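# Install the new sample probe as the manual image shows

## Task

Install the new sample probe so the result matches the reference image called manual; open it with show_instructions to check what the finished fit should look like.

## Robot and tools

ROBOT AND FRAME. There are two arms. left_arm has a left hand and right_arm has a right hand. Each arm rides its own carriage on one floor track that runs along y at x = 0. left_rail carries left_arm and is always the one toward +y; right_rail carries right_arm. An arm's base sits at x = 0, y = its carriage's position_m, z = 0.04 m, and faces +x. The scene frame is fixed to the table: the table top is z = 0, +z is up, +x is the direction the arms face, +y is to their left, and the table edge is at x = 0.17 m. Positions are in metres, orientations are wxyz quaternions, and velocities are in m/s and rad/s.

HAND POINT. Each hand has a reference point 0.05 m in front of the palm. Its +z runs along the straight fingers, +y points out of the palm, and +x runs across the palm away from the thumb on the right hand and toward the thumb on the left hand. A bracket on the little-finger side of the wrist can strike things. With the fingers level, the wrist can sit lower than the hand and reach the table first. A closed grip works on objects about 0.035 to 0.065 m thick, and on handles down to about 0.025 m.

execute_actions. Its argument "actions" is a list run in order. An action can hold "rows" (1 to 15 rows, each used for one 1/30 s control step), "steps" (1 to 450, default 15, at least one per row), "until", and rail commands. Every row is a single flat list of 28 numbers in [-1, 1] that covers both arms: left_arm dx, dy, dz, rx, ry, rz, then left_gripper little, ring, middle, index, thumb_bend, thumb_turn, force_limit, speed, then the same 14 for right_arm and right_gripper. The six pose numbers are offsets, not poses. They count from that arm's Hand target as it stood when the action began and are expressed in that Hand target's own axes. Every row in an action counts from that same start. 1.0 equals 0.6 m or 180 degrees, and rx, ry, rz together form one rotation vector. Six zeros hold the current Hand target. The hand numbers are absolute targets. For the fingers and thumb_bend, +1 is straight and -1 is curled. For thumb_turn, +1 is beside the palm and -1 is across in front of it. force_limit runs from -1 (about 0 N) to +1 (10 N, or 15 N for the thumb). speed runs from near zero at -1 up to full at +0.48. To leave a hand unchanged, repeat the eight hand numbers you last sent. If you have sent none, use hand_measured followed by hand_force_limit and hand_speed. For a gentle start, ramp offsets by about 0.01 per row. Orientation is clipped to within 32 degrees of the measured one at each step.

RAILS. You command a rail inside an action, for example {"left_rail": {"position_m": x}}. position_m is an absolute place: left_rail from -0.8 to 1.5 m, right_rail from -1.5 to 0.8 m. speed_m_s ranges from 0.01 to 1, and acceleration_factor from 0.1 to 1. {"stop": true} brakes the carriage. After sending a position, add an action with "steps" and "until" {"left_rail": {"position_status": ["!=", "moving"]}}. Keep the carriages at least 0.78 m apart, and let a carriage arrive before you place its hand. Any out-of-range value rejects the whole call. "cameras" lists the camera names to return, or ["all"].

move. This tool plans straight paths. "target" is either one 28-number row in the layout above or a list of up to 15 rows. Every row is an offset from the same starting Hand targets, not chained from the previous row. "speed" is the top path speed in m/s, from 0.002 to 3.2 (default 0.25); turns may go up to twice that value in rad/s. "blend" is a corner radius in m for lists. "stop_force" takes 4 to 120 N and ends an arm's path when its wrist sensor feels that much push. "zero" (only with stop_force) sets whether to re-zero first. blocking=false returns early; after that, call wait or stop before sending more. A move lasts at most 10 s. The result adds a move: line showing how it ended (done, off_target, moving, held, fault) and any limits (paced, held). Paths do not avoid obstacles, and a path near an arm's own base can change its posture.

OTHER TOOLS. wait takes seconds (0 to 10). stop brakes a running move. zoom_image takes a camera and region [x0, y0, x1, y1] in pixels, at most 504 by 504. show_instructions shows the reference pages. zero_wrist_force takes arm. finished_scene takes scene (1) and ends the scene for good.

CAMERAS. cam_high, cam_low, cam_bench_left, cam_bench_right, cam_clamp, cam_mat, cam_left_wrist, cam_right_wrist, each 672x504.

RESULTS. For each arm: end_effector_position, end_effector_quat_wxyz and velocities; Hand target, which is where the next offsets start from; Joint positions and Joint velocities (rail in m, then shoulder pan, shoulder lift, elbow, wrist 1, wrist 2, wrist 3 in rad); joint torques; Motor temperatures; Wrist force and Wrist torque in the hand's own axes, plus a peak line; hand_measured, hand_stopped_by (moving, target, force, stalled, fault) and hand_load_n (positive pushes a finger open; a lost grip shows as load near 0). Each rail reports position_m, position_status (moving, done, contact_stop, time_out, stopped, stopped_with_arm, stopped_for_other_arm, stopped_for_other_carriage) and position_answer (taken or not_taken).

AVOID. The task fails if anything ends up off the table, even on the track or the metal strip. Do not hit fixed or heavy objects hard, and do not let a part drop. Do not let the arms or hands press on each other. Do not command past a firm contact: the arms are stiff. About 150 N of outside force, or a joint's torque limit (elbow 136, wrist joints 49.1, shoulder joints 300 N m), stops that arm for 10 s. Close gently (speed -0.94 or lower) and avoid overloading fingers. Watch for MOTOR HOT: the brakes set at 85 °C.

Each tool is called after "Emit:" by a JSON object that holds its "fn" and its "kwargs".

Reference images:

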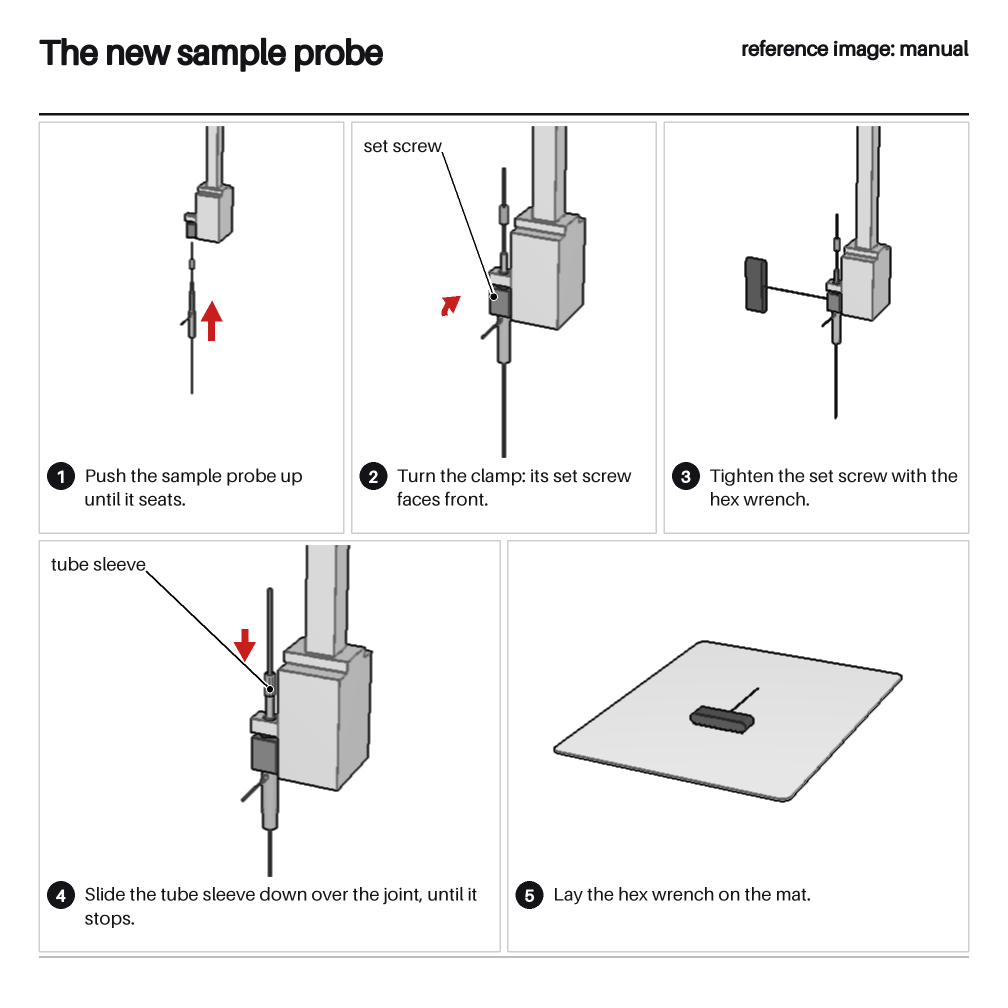

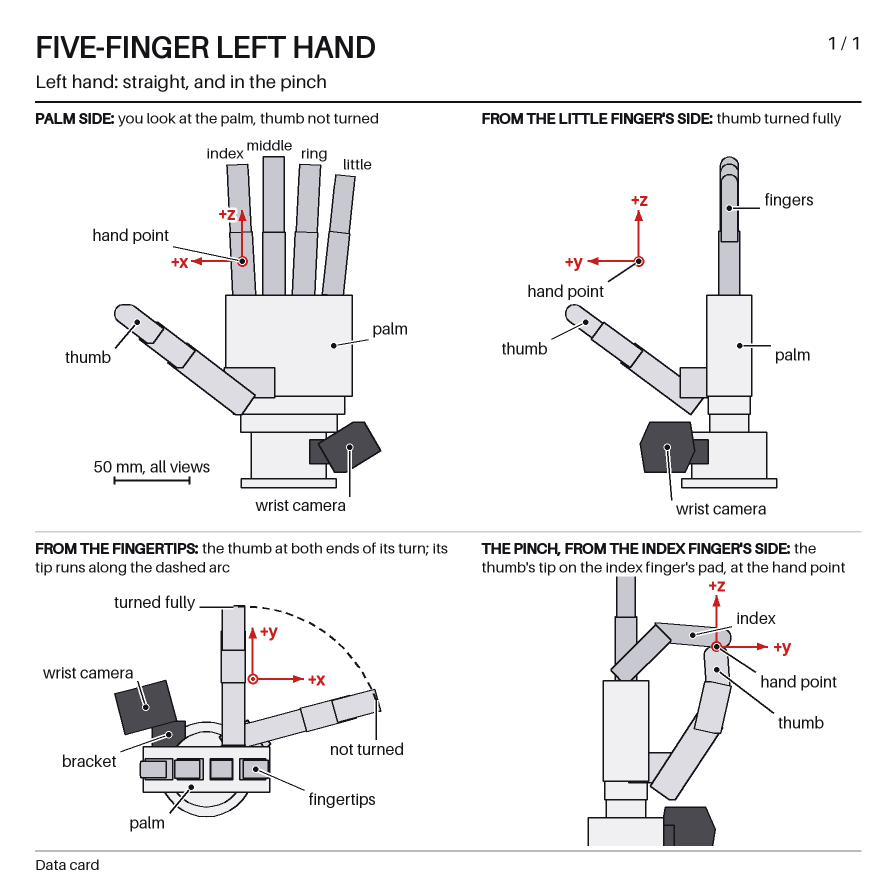

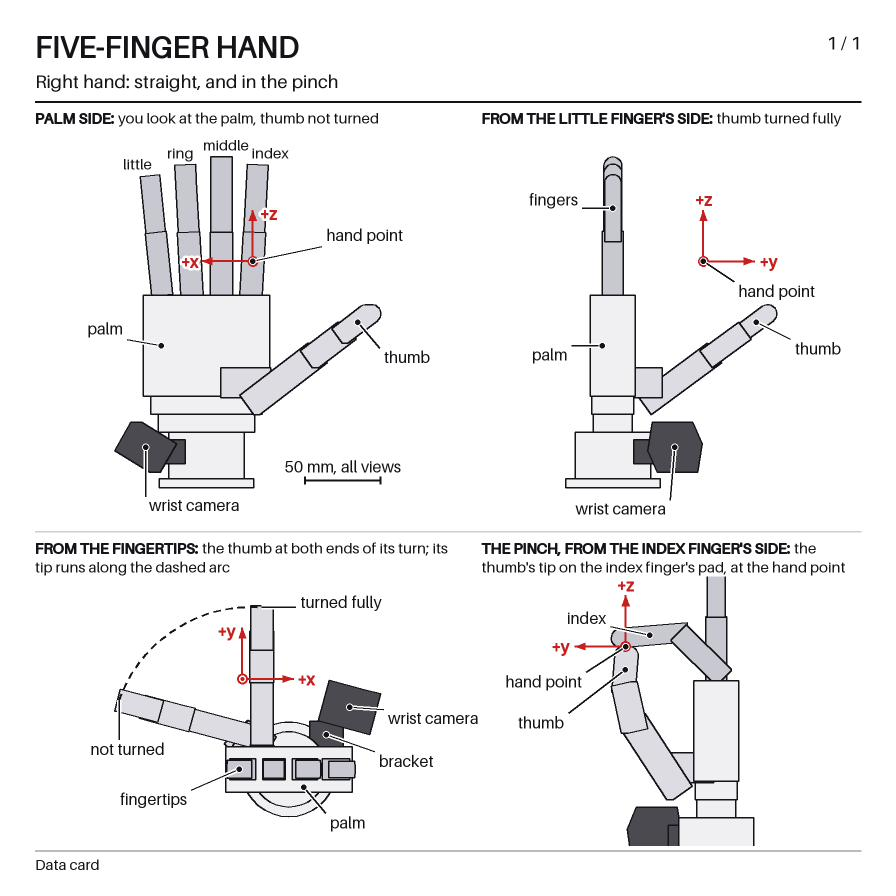

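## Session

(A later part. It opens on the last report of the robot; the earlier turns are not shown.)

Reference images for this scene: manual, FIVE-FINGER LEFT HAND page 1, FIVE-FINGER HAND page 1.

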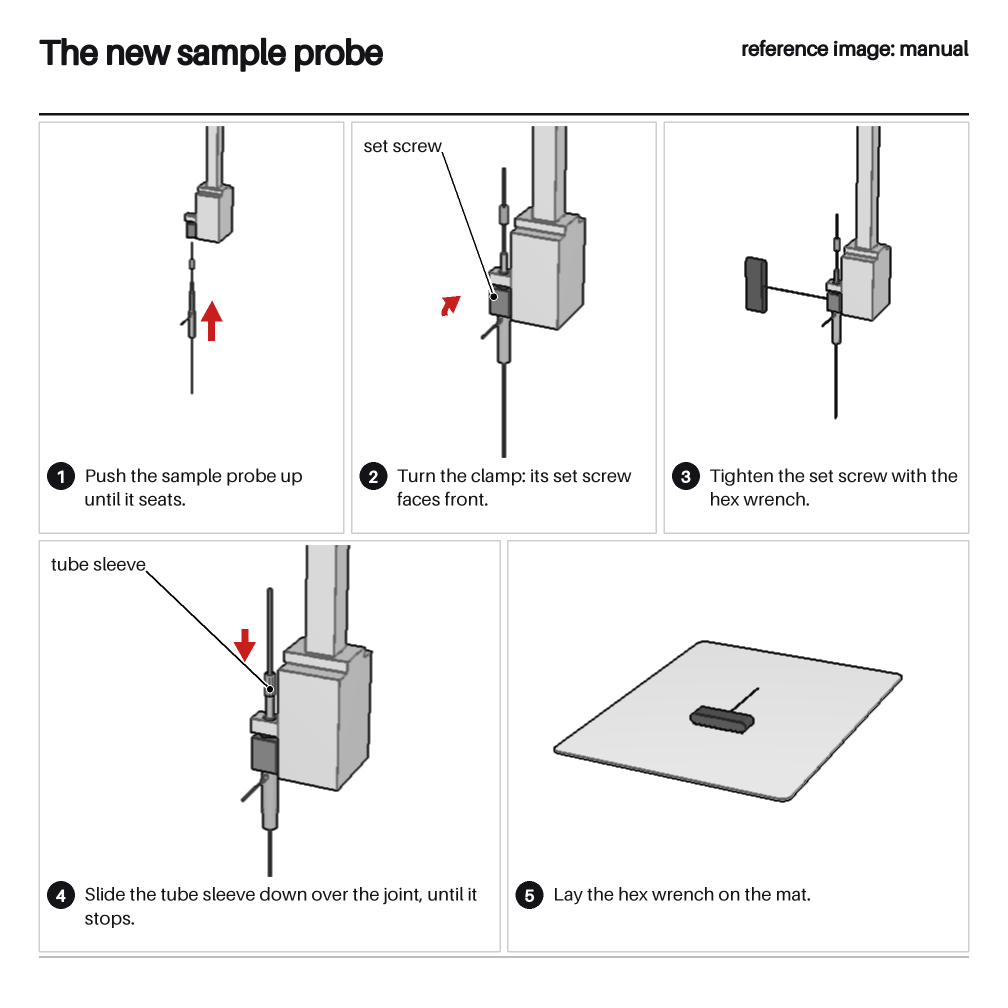

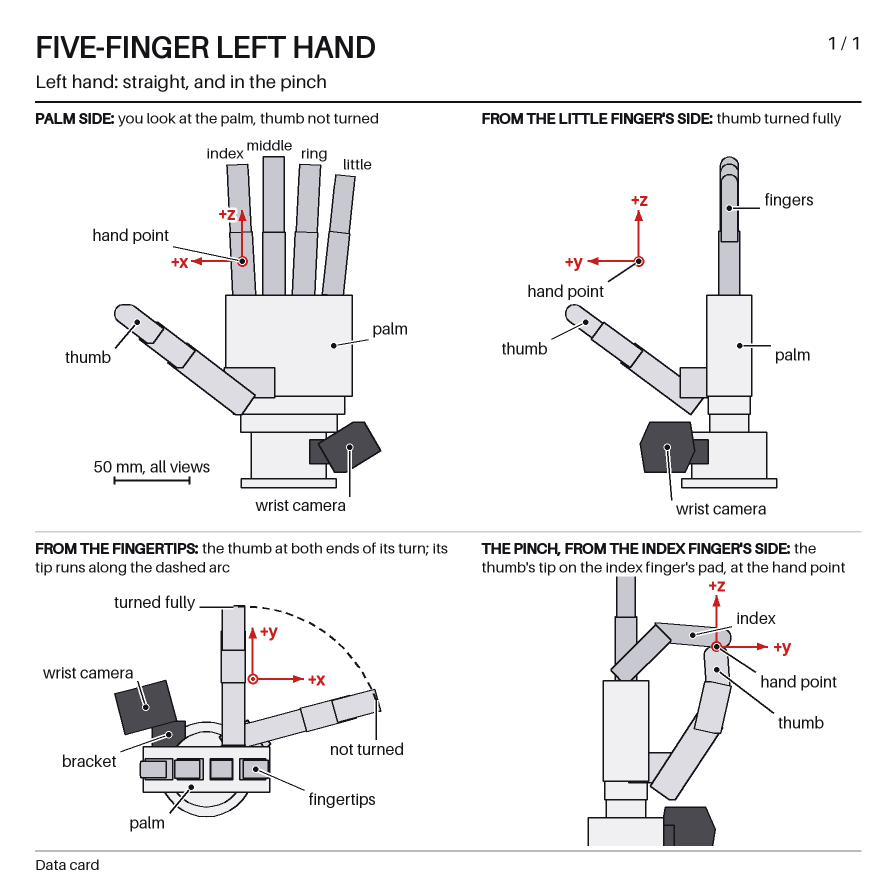

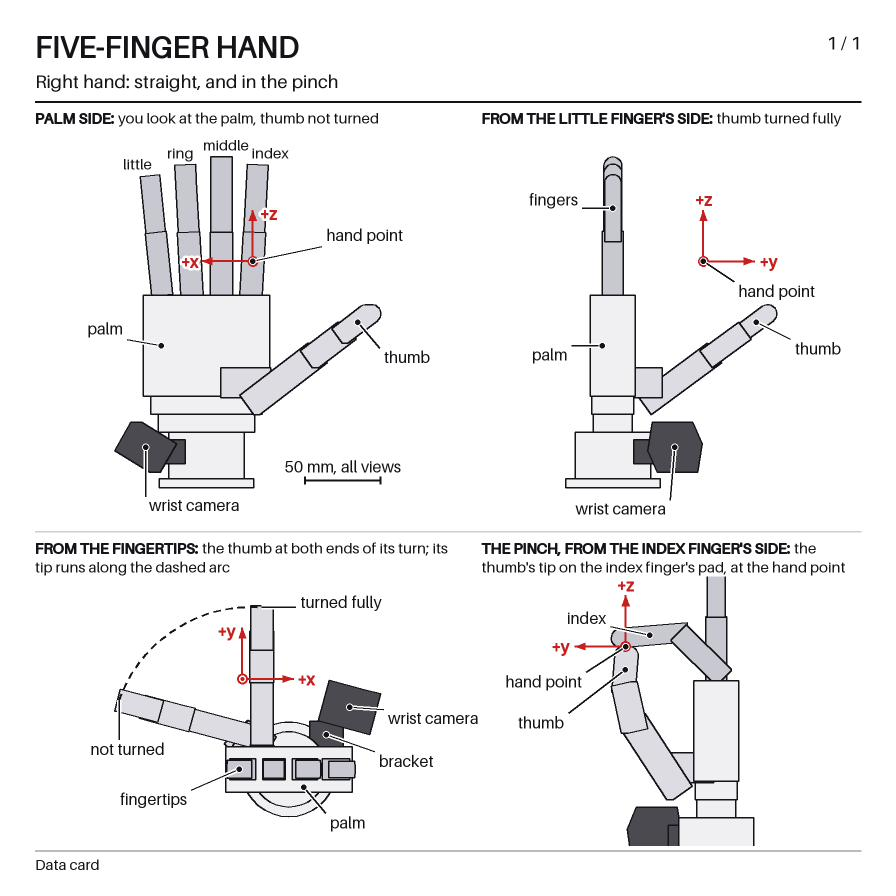

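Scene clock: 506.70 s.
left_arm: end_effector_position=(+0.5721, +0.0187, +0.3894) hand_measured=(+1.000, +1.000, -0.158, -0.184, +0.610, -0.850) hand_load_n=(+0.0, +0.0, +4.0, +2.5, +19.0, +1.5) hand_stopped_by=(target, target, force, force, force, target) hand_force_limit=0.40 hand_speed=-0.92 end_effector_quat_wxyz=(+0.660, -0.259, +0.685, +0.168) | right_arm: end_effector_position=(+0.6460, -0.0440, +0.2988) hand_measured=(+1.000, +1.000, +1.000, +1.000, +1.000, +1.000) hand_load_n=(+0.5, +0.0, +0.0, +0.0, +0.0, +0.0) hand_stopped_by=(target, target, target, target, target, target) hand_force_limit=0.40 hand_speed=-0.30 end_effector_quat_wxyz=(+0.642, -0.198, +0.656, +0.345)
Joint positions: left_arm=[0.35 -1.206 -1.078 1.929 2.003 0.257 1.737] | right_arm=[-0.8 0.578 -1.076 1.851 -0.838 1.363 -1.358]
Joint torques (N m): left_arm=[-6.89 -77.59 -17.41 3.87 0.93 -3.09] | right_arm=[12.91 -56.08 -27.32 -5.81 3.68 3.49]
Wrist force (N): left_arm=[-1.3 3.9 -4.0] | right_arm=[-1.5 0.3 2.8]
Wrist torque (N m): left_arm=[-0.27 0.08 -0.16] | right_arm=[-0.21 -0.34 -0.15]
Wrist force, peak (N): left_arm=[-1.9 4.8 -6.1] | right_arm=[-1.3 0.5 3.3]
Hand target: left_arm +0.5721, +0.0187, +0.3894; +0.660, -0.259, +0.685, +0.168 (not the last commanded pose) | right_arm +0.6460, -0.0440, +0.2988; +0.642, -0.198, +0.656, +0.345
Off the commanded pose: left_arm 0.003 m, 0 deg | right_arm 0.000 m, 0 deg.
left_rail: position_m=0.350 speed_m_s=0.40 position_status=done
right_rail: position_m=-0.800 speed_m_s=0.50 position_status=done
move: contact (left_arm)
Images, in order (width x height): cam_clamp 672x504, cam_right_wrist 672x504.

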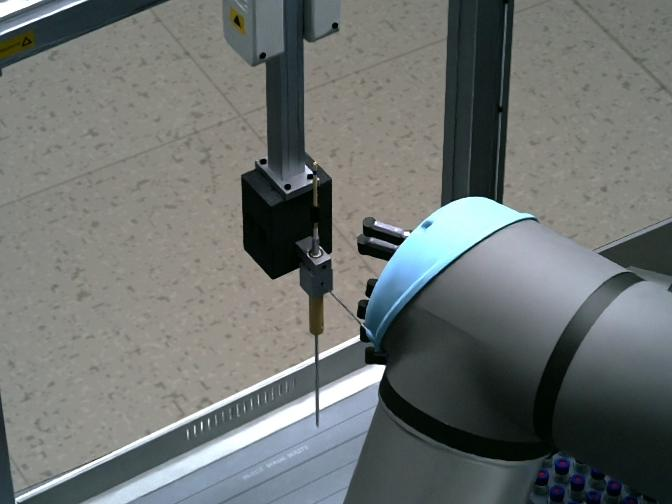

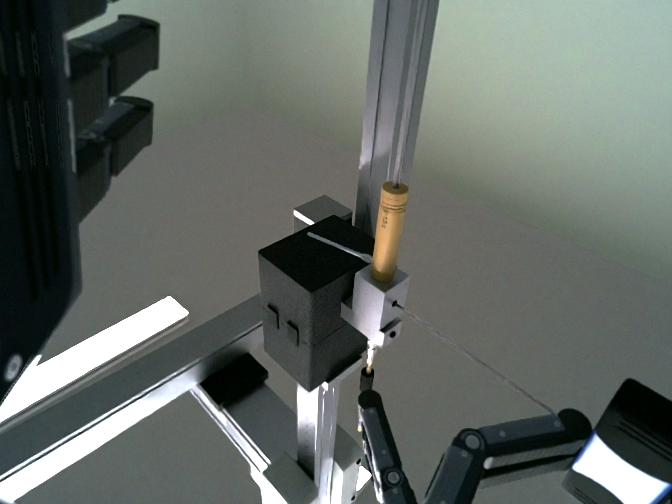

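Emit:
{"fn": "move", "kwargs": {"target": [0.00475,0.00346,0.00165,-0.00058,-0.04161,0.07221,1,1,-0.6,-0.6,0.25,-0.85,0.4,-0.92,0,0,0,0,0,0,1,1,1,1,1,1,0.4,-0.3], "speed": 0.08, "cameras": ["cam_clamp","cam_right_wrist"]}}

Emit:
{"fn": "zoom_image", "kwargs": {"camera": "cam_right_wrist", "region": [388, 293, 408, 313]}}

Emit:
{"fn": "zoom_image", "kwargs": {"camera": "cam_right_wrist", "region": [380, 290, 460, 370]}}

Scene clock: 509.40 s.
left_arm: end_effector_position=(+0.5718, +0.0206, +0.3862) hand_measured=(+1.000, +1.000, -0.158, -0.184, +0.610, -0.850) hand_load_n=(+0.0, +0.0, +6.0, +4.0, +17.0, +1.5) hand_stopped_by=(target, target, force, force, force, target) hand_force_limit=0.40 hand_speed=-0.92 end_effector_quat_wxyz=(+0.680, -0.169, +0.665, +0.259) | right_arm: end_effector_position=(+0.6460, -0.0440, +0.2988) hand_measured=(+1.000, +1.000, +1.000, +1.000, +1.000, +1.000) hand_load_n=(+0.0, +0.0, -0.5, +0.0, +0.0, +0.0) hand_stopped_by=(target, target, target, target, target, target) hand_force_limit=0.40 hand_speed=-0.30 end_effector_quat_wxyz=(+0.642, -0.198, +0.656, +0.345)
Joint positions: left_arm=[0.35 -1.209 -1.062 2.054 2.38 0.258 1.463] | right_arm=[-0.8 0.578 -1.076 1.851 -0.838 1.363 -1.358]
Joint torques (N m): left_arm=[-9.53 -77.87 -14.12 2.09 2.89 -3.03] | right_arm=[12.84 -56.04 -27.71 -5.8 3.39 3.39]
Wrist force (N): left_arm=[-0.9 0.7 0.7] | right_arm=[-1.1 0.4 3.1]
Wrist torque (N m): left_arm=[-0.28 0.05 0.07] | right_arm=[-0.20 -0.42 -0.11]
Wrist force, peak (N): left_arm=[-1.3 4.0 -4.2] | right_arm=[-1.5 0.2 3.3]
Hand target: left_arm +0.5718, +0.0206, +0.3863; +0.680, -0.169, +0.665, +0.259 | right_arm +0.6460, -0.0440, +0.2988; +0.642, -0.198, +0.656, +0.345
Off the commanded pose: left_arm 0.000 m, 0 deg | right_arm 0.000 m, 0 deg.
left_rail: position_m=0.350 speed_m_s=0.40 position_status=done
right_rail: position_m=-0.800 speed_m_s=0.50 position_status=done
move: done
Images, in order (width x height): cam_clamp 672x504, cam_right_wrist 672x504.

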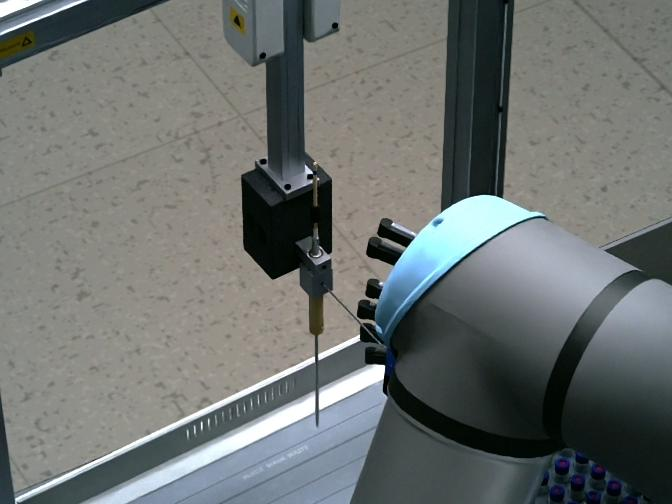

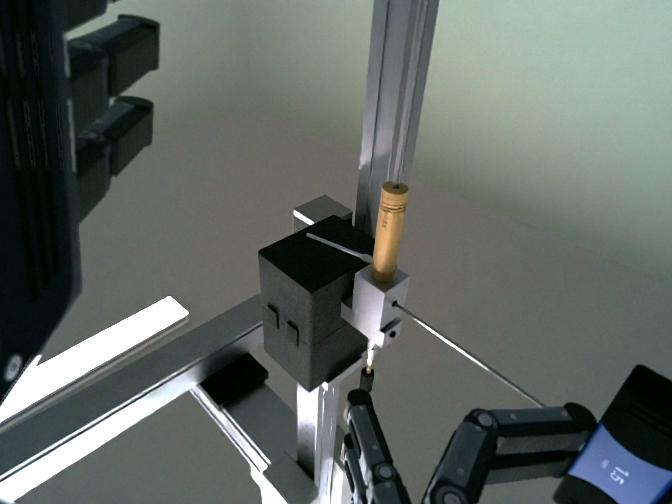

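Scaled by 25.200 from the camera's 672x504 image, which has a finer 960x720 frame.

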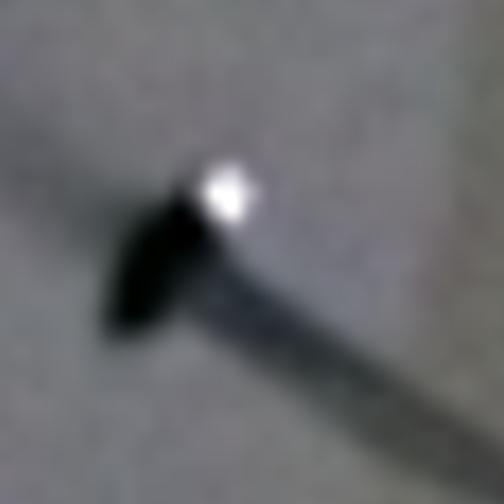

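Scaled by 6.300 from the camera's 672x504 image, which has a finer 960x720 frame.

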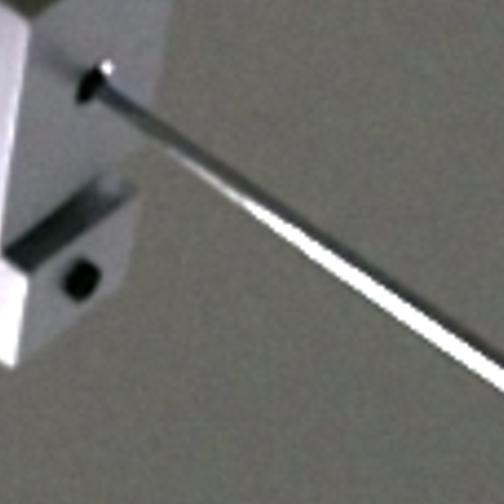

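Emit:
{"fn": "move", "kwargs": {"target": [[-0.00048,0.00385,-0.00445,0,0,0,1,1,-0.6,-0.6,0.25,-0.85,0.4,-0.92,0,0,0,0,0,0,1,1,1,1,1,1,0.4,-0.3],[-0.01787,0.00435,-0.0048,0.0065,0.1155,-0.1898,1,1,-0.6,-0.6,0.25,-0.85,0.4,-0.92,0,0,0,0,0,0,1,1,1,1,1,1,0.4,-0.3],[-0.03102,0.0143,0.00072,0.0131,0.231,-0.3797,1,1,-0.6,-0.6,0.25,-0.85,0.4,-0.92,0,0,0,0,0,0,1,1,1,1,1,1,0.4,-0.3],[-0.0338,0.02907,0.00947,0.0196,0.3465,-0.5695,1,1,-0.6,-0.6,0.25,-0.85,0.4,-0.92,0,0,0,0,0,0,1,1,1,1,1,1,0.4,-0.3]], "speed": [0.03, 0.25, 0.25, 0.25], "blend": [0, 0.003, 0.003, 0], "cameras": ["cam_clamp","cam_right_wrist"]}}

Emit:
{"fn": "zoom_image", "kwargs": {"camera": "cam_right_wrist", "region": [388, 293, 408, 313]}}

Emit:
{"fn": "zoom_image", "kwargs": {"camera": "cam_right_wrist", "region": [380, 290, 460, 370]}}

Emit:
{"fn": "zoom_image", "kwargs": {"camera": "cam_clamp", "region": [314, 276, 332, 294]}}

Scene clock: 512.90 s.
left_arm: end_effector_position=(+0.5685, +0.0196, +0.3910) hand_measured=(+1.000, +1.000, -0.158, -0.184, +0.610, -0.850) hand_load_n=(+0.0, +0.0, +6.5, +5.5, +16.0, +2.0) hand_stopped_by=(target, target, force, force, force, target) hand_force_limit=0.40 hand_speed=-0.92 end_effector_quat_wxyz=(+0.662, -0.264, +0.683, +0.160) | right_arm: end_effector_position=(+0.6460, -0.0440, +0.2988) hand_measured=(+1.000, +1.000, +1.000, +1.000, +1.000, +1.000) hand_load_n=(+0.0, +0.0, +0.5, +0.0, +0.0, +0.0) hand_stopped_by=(target, target, target, target, target, target) hand_force_limit=0.40 hand_speed=-0.30 end_effector_quat_wxyz=(+0.642, -0.198, +0.656, +0.345)
Joint positions: left_arm=[0.35 -1.212 -1.088 1.94 2.006 0.257 1.713] | right_arm=[-0.8 0.578 -1.076 1.851 -0.838 1.363 -1.358]
Joint torques (N m): left_arm=[-10.89 -50.73 -16.87 3.36 -3.48 -3.08] | right_arm=[11.38 -57.21 -27.86 -5.79 3.63 3.28]
Wrist force (N): left_arm=[-1.6 -0.9 2.9] | right_arm=[-1.0 0.1 3.0]
Wrist torque (N m): left_arm=[-0.19 0.13 0.00] | right_arm=[-0.25 -0.43 -0.12]
Wrist force, peak (N): left_arm=[-6.2 -2.9 2.3] | right_arm=[-1.3 0.2 3.4]
Hand target: left_arm +0.5685, +0.0196, +0.3910; +0.663, -0.264, +0.683, +0.160 (not the last commanded pose) | right_arm +0.6460, -0.0440, +0.2988; +0.642, -0.198, +0.656, +0.345
Off the commanded pose: left_arm 0.024 m, 104 deg | right_arm 0.000 m, 0 deg.
left_rail: position_m=0.350 speed_m_s=0.40 position_status=done
right_rail: position_m=-0.800 speed_m_s=0.50 position_status=done
led back after a hold (left arm): the arm was led back toward your command in small steps, so it may still be short of it.
move: held (left_arm; a check stopped the path); path passed 1 of 4 targets; limits=held
pose unreachable (left arm): on one or more control steps of this call, first in action 0 (counted from 0), this arm could not follow its commanded pose, so it was not sent that pose on those steps. It may still have moved: this result reports where it is.
cause: moving toward the commanded pose would bring a part of the arm too close to another arm (a part of this arm just beyond joint 5 (wrist 1) and a part of the right arm just beyond its joint 5 (wrist 1), 19 mm apart when this arm was first held).
Images, in order (width x height): cam_clamp 672x504, cam_right_wrist 672x504.

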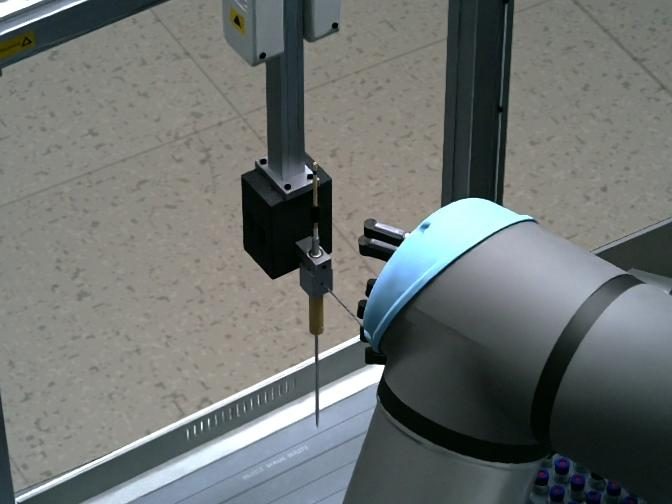

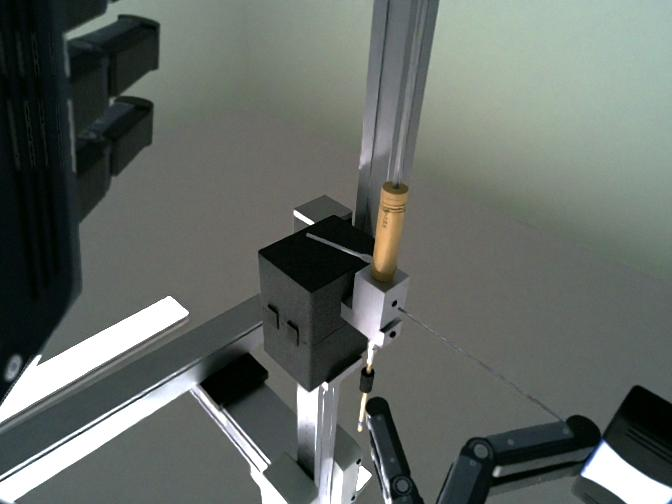

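Scaled by 25.200 from the camera's 672x504 image, which has a finer 960x720 frame.

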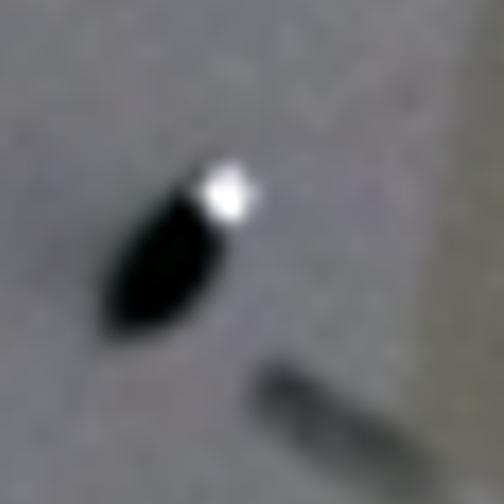

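Scaled by 6.300 from the camera's 672x504 image, which has a finer 960x720 frame.

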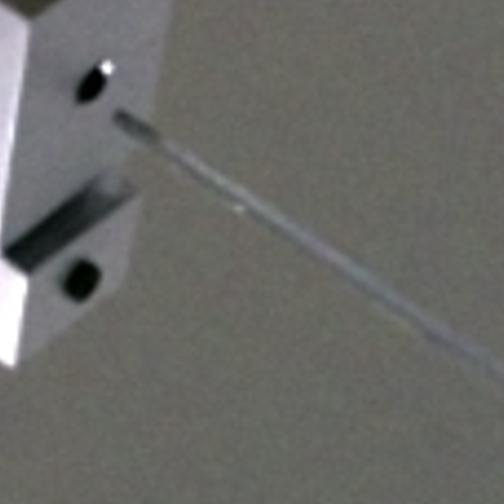

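Scaled by 28.000 from the camera's 672x504 image, which has a finer 960x720 frame.

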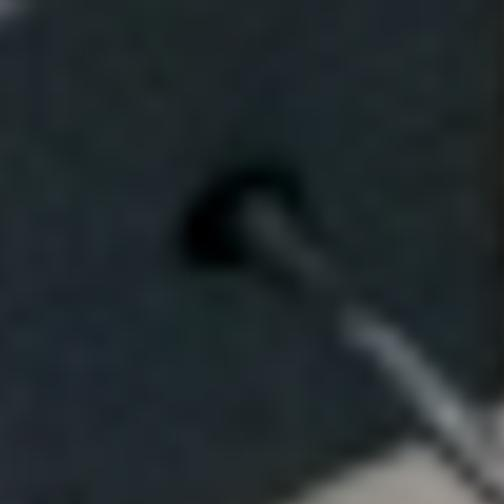

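Emit:
{"fn": "move", "kwargs": {"target": [0,0,0,0,0,0,1,1,-0.6,-0.6,0.25,-0.85,0.4,-0.92,-0.065,-0.1177,-0.0371,-0.1156,0.0945,-0.0968,1,1,1,1,1,1,0.4,-0.3], "speed": 0.12, "cameras": ["cam_clamp","cam_right_wrist"]}}

Scene clock: 516.90 s.
left_arm: end_effector_position=(+0.5685, +0.0196, +0.3910) hand_measured=(+1.000, +1.000, -0.158, -0.184, +0.610, -0.850) hand_load_n=(+0.0, +0.0, +6.5, +5.5, +16.0, +2.0) hand_stopped_by=(target, target, force, force, force, target) hand_force_limit=0.40 hand_speed=-0.92 end_effector_quat_wxyz=(+0.663, -0.264, +0.683, +0.160) | right_arm: end_effector_position=(+0.6837, -0.1151, +0.3217) hand_measured=(+1.000, +1.000, +1.000, +1.000, +1.000, +1.000) hand_load_n=(+0.0, +0.0, +0.0, +0.0, +0.0, +0.0) hand_stopped_by=(target, target, target, target, target, target) hand_force_limit=0.40 hand_speed=-0.30 end_effector_quat_wxyz=(+0.537, -0.454, +0.633, +0.323)
Joint positions: left_arm=[0.35 -1.212 -1.088 1.94 2.007 0.257 1.713] | right_arm=[-0.8 0.347 -1.085 1.627 -0.232 0.778 -1.875]
Joint torques (N m): left_arm=[-10.29 -51.8 -16.82 3.85 -2.27 -3.04] | right_arm=[-9.08 -59.54 -44.87 3.2 -4.07 -4.47]
Wrist force (N): left_arm=[-1.2 -0.8 2.8] | right_arm=[-0.8 -0.3 2.7]
Wrist torque (N m): left_arm=[-0.17 0.07 0.02] | right_arm=[-0.09 -0.42 0.18]
Wrist force, peak (N): left_arm=[-1.9 -1.2 3.0] | right_arm=[-1.3 0.2 4.0]
Hand target: left_arm +0.5685, +0.0196, +0.3910; +0.663, -0.264, +0.683, +0.160 | right_arm +0.6837, -0.1151, +0.3217; +0.537, -0.454, +0.633, +0.323
Off the commanded pose: left_arm 0.000 m, 0 deg | right_arm 0.000 m, 0 deg.
left_rail: position_m=0.350 speed_m_s=0.40 position_status=done
right_rail: position_m=-0.800 speed_m_s=0.50 position_status=done
move: done
Images, in order (width x height): cam_clamp 672x504, cam_right_wrist 672x504.

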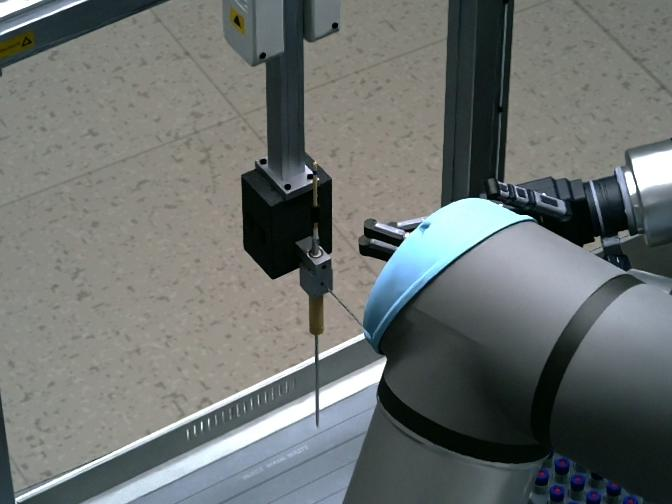

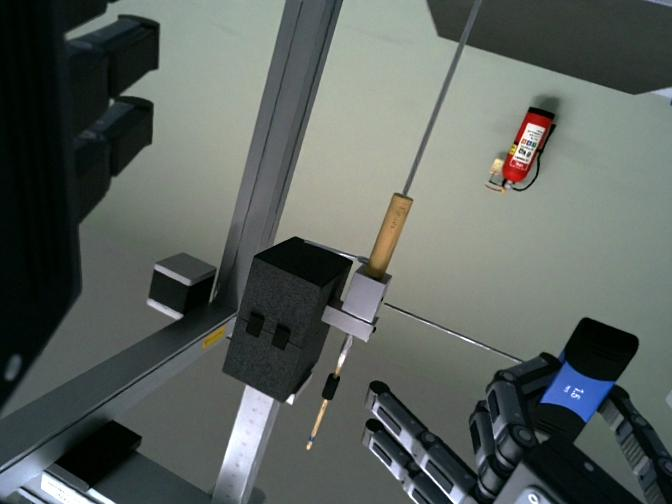

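Emit:
{"fn": "move", "kwargs": {"target": [[-0.00001,0.0033,-0.0058,0,0,0,1,1,-0.6,-0.6,0.25,-0.85,0.4,-0.92,0,0,0,0,0,0,1,1,1,1,1,1,0.4,-0.3],[-0.0162,0.00255,-0.00667,0.00404,0.10214,-0.16541,1,1,-0.6,-0.6,0.25,-0.85,0.4,-0.92,0,0,0,0,0,0,1,1,1,1,1,1,0.4,-0.3],[-0.03006,0.00983,-0.00252,0.00809,0.20428,-0.33083,1,1,-0.6,-0.6,0.25,-0.85,0.4,-0.92,0,0,0,0,0,0,1,1,1,1,1,1,0.4,-0.3],[-0.03315,0.0221,0.0047,0.01203,0.30379,-0.49198,1,1,-0.6,-0.6,0.25,-0.85,0.4,-0.92,0,0,0,0,0,0,1,1,1,1,1,1,0.4,-0.3]], "speed": [0.03,0.13,0.13,0.13], "blend": [0.002,0.004,0.004,0], "cameras": ["cam_clamp","cam_right_wrist"]}}

Scene clock: 525.90 s.
left_arm: end_effector_position=(+0.5629, +0.0349, +0.4087) hand_measured=(+1.000, +1.000, -0.158, -0.184, +0.610, -0.850) hand_load_n=(+0.0, +0.0, +7.0, +5.5, +16.0, +2.0) hand_stopped_by=(target, target, force, force, force, target) hand_force_limit=0.40 hand_speed=-0.92 end_effector_quat_wxyz=(-0.236, +0.676, -0.520, +0.467) | right_arm: end_effector_position=(+0.6837, -0.1151, +0.3217) hand_measured=(+1.000, +1.000, +1.000, +1.000, +1.000, +1.000) hand_load_n=(+0.0, +0.0, +0.0, -0.5, +0.0, +0.0) hand_stopped_by=(target, target, target, target, target, target) hand_force_limit=0.40 hand_speed=-0.30 end_effector_quat_wxyz=(+0.537, -0.454, +0.633, +0.323)
Joint positions: left_arm=[0.35 -0.983 -1.727 2.015 0.339 0.88 2.262] | right_arm=[-0.8 0.347 -1.085 1.627 -0.232 0.778 -1.876]
Joint torques (N m): left_arm=[14.59 -40.21 -28.7 -1.13 2.25 -3.07] | right_arm=[-9.42 -60.06 -44.37 3.36 -4.08 -3.99]
Wrist force (N): left_arm=[1.1 -0.8 2.6] | right_arm=[-0.9 -0.3 2.8]
Wrist torque (N m): left_arm=[0.00 -0.06 0.22] | right_arm=[-0.09 -0.40 0.17]
Wrist force, peak (N): left_arm=[-1.8 -0.6 3.5] | right_arm=[-1.2 -0.4 3.1]
Hand target: left_arm +0.5629, +0.0349, +0.4087; -0.236, +0.676, -0.520, +0.467 | right_arm +0.6837, -0.1151, +0.3217; +0.537, -0.454, +0.633, +0.323
Off the commanded pose: left_arm 0.000 m, 0 deg | right_arm 0.000 m, 0 deg.
left_rail: position_m=0.350 speed_m_s=0.40 position_status=done
right_rail: position_m=-0.800 speed_m_s=0.50 position_status=done
move: done
Images, in order (width x height): cam_clamp 672x504, cam_right_wrist 672x504.

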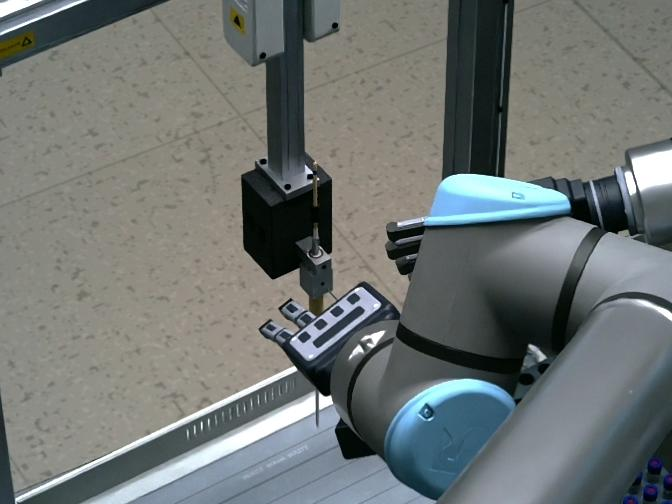

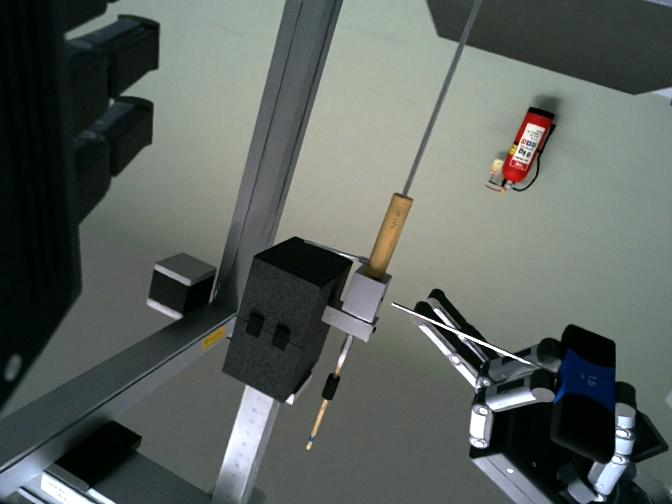

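Emit:
{"fn": "zoom_image", "kwargs": {"camera": "cam_right_wrist", "region": [360, 280, 420, 325]}}

Emit:
{"fn": "zoom_image", "kwargs": {"camera": "cam_clamp", "region": [299, 268, 341, 300]}}

Scaled by 8.400 from the camera's 672x504 image, which has a finer 960x720 frame.

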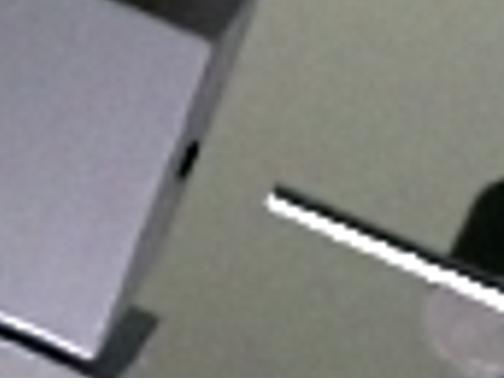

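Scaled by 12.000 from the camera's 672x504 image, which has a finer 960x720 frame.

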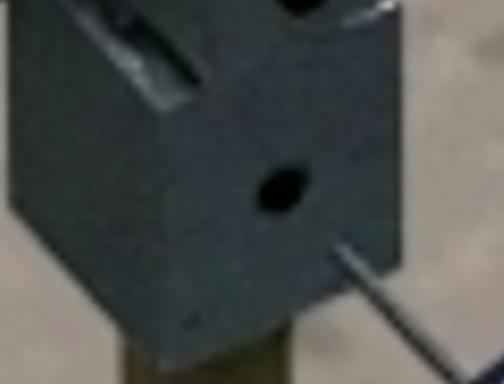

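Emit:
{"fn": "zoom_image", "kwargs": {"camera": "cam_right_wrist", "region": [374, 290, 394, 310]}}

Emit:
{"fn": "zoom_image", "kwargs": {"camera": "cam_clamp", "region": [314, 276, 332, 294]}}

Scaled by 25.200 from the camera's 672x504 image, which has a finer 960x720 frame.

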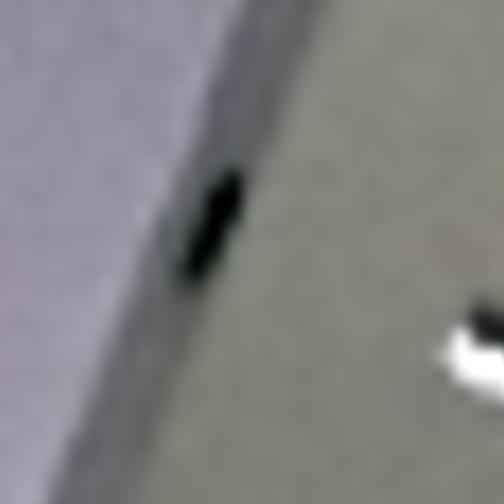

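Scaled by 28.000 from the camera's 672x504 image, which has a finer 960x720 frame.

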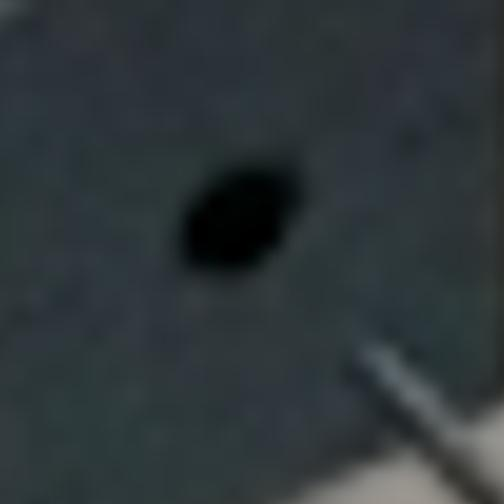

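Emit:
{"fn": "move", "kwargs": {"target": [-0.00036,-0.00299,0.005,0,0,0,1,1,-0.6,-0.6,0.25,-0.85,0.4,-0.92,0,0,0,0,0,0,1,1,1,1,1,1,0.4,-0.3], "speed": 0.01, "cameras": ["cam_clamp","cam_right_wrist"]}}

Emit:
{"fn": "zoom_image", "kwargs": {"camera": "cam_right_wrist", "region": [374, 290, 394, 310]}}

Emit:
{"fn": "zoom_image", "kwargs": {"camera": "cam_clamp", "region": [314, 276, 332, 294]}}

Scene clock: 527.80 s.
left_arm: end_effector_position=(+0.5663, +0.0352, +0.4087) hand_measured=(+1.000, +1.000, -0.158, -0.184, +0.610, -0.850) hand_load_n=(+0.0, +0.0, +6.5, +6.0, +16.0, +1.5) hand_stopped_by=(target, target, force, force, force, target) hand_force_limit=0.40 hand_speed=-0.92 end_effector_quat_wxyz=(-0.236, +0.676, -0.520, +0.467) | right_arm: end_effector_position=(+0.6837, -0.1151, +0.3217) hand_measured=(+1.000, +1.000, +1.000, +1.000, +1.000, +1.000) hand_load_n=(+0.0, +0.0, +0.0, +0.0, +0.0, +0.0) hand_stopped_by=(target, target, target, target, target, target) hand_force_limit=0.40 hand_speed=-0.30 end_effector_quat_wxyz=(+0.537, -0.454, +0.633, +0.323)
Joint positions: left_arm=[0.35 -0.975 -1.722 2.011 0.335 0.887 2.268] | right_arm=[-0.8 0.347 -1.085 1.627 -0.232 0.778 -1.876]
Joint torques (N m): left_arm=[13.32 -14.71 -45.65 -1.25 1.86 3.93] | right_arm=[-9.84 -59.94 -45.11 3.29 -4.03 -4.07]
Wrist force (N): left_arm=[1.4 -1.3 2.7] | right_arm=[-1.0 -0.1 2.7]
Wrist torque (N m): left_arm=[-0.08 -0.10 0.06] | right_arm=[-0.06 -0.38 0.17]
Wrist force, peak (N): left_arm=[1.2 -1.3 2.8] | right_arm=[-1.2 -0.1 2.9]
Hand target: left_arm +0.5664, +0.0352, +0.4087; -0.236, +0.676, -0.520, +0.467 | right_arm +0.6837, -0.1151, +0.3217; +0.537, -0.454, +0.633, +0.323
Off the commanded pose: left_arm 0.000 m, 0 deg | right_arm 0.000 m, 0 deg.
left_rail: position_m=0.350 speed_m_s=0.40 position_status=done
right_rail: position_m=-0.800 speed_m_s=0.50 position_status=done
move: done
Images, in order (width x height): cam_clamp 672x504, cam_right_wrist 672x504.

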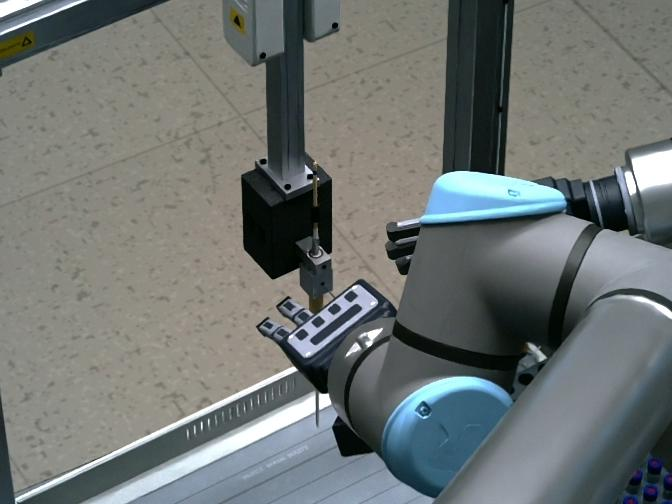

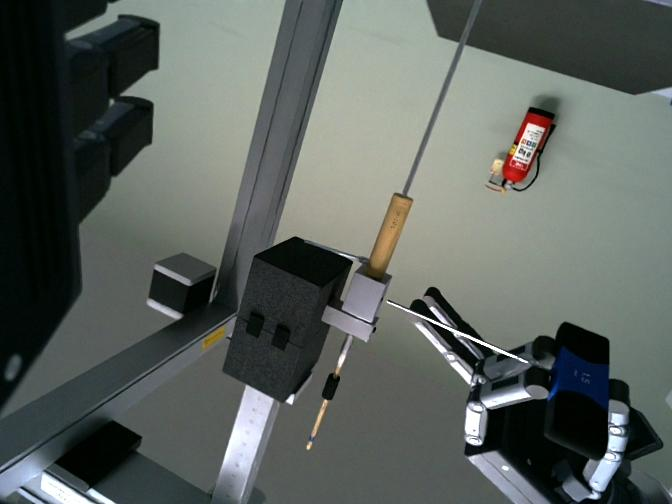

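Scaled by 25.200 from the camera's 672x504 image, which has a finer 960x720 frame.

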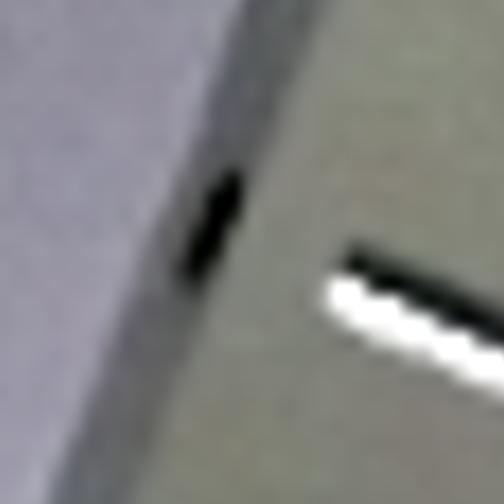

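Scaled by 28.000 from the camera's 672x504 image, which has a finer 960x720 frame.

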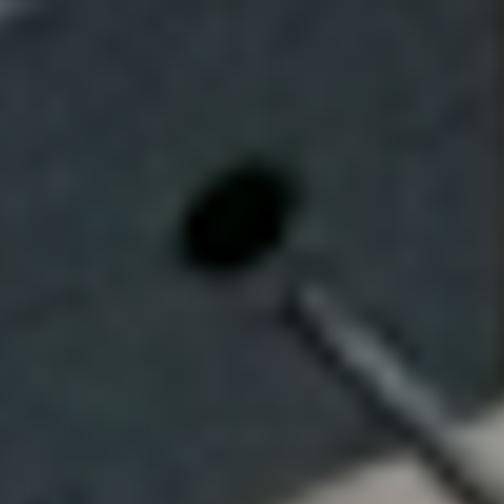

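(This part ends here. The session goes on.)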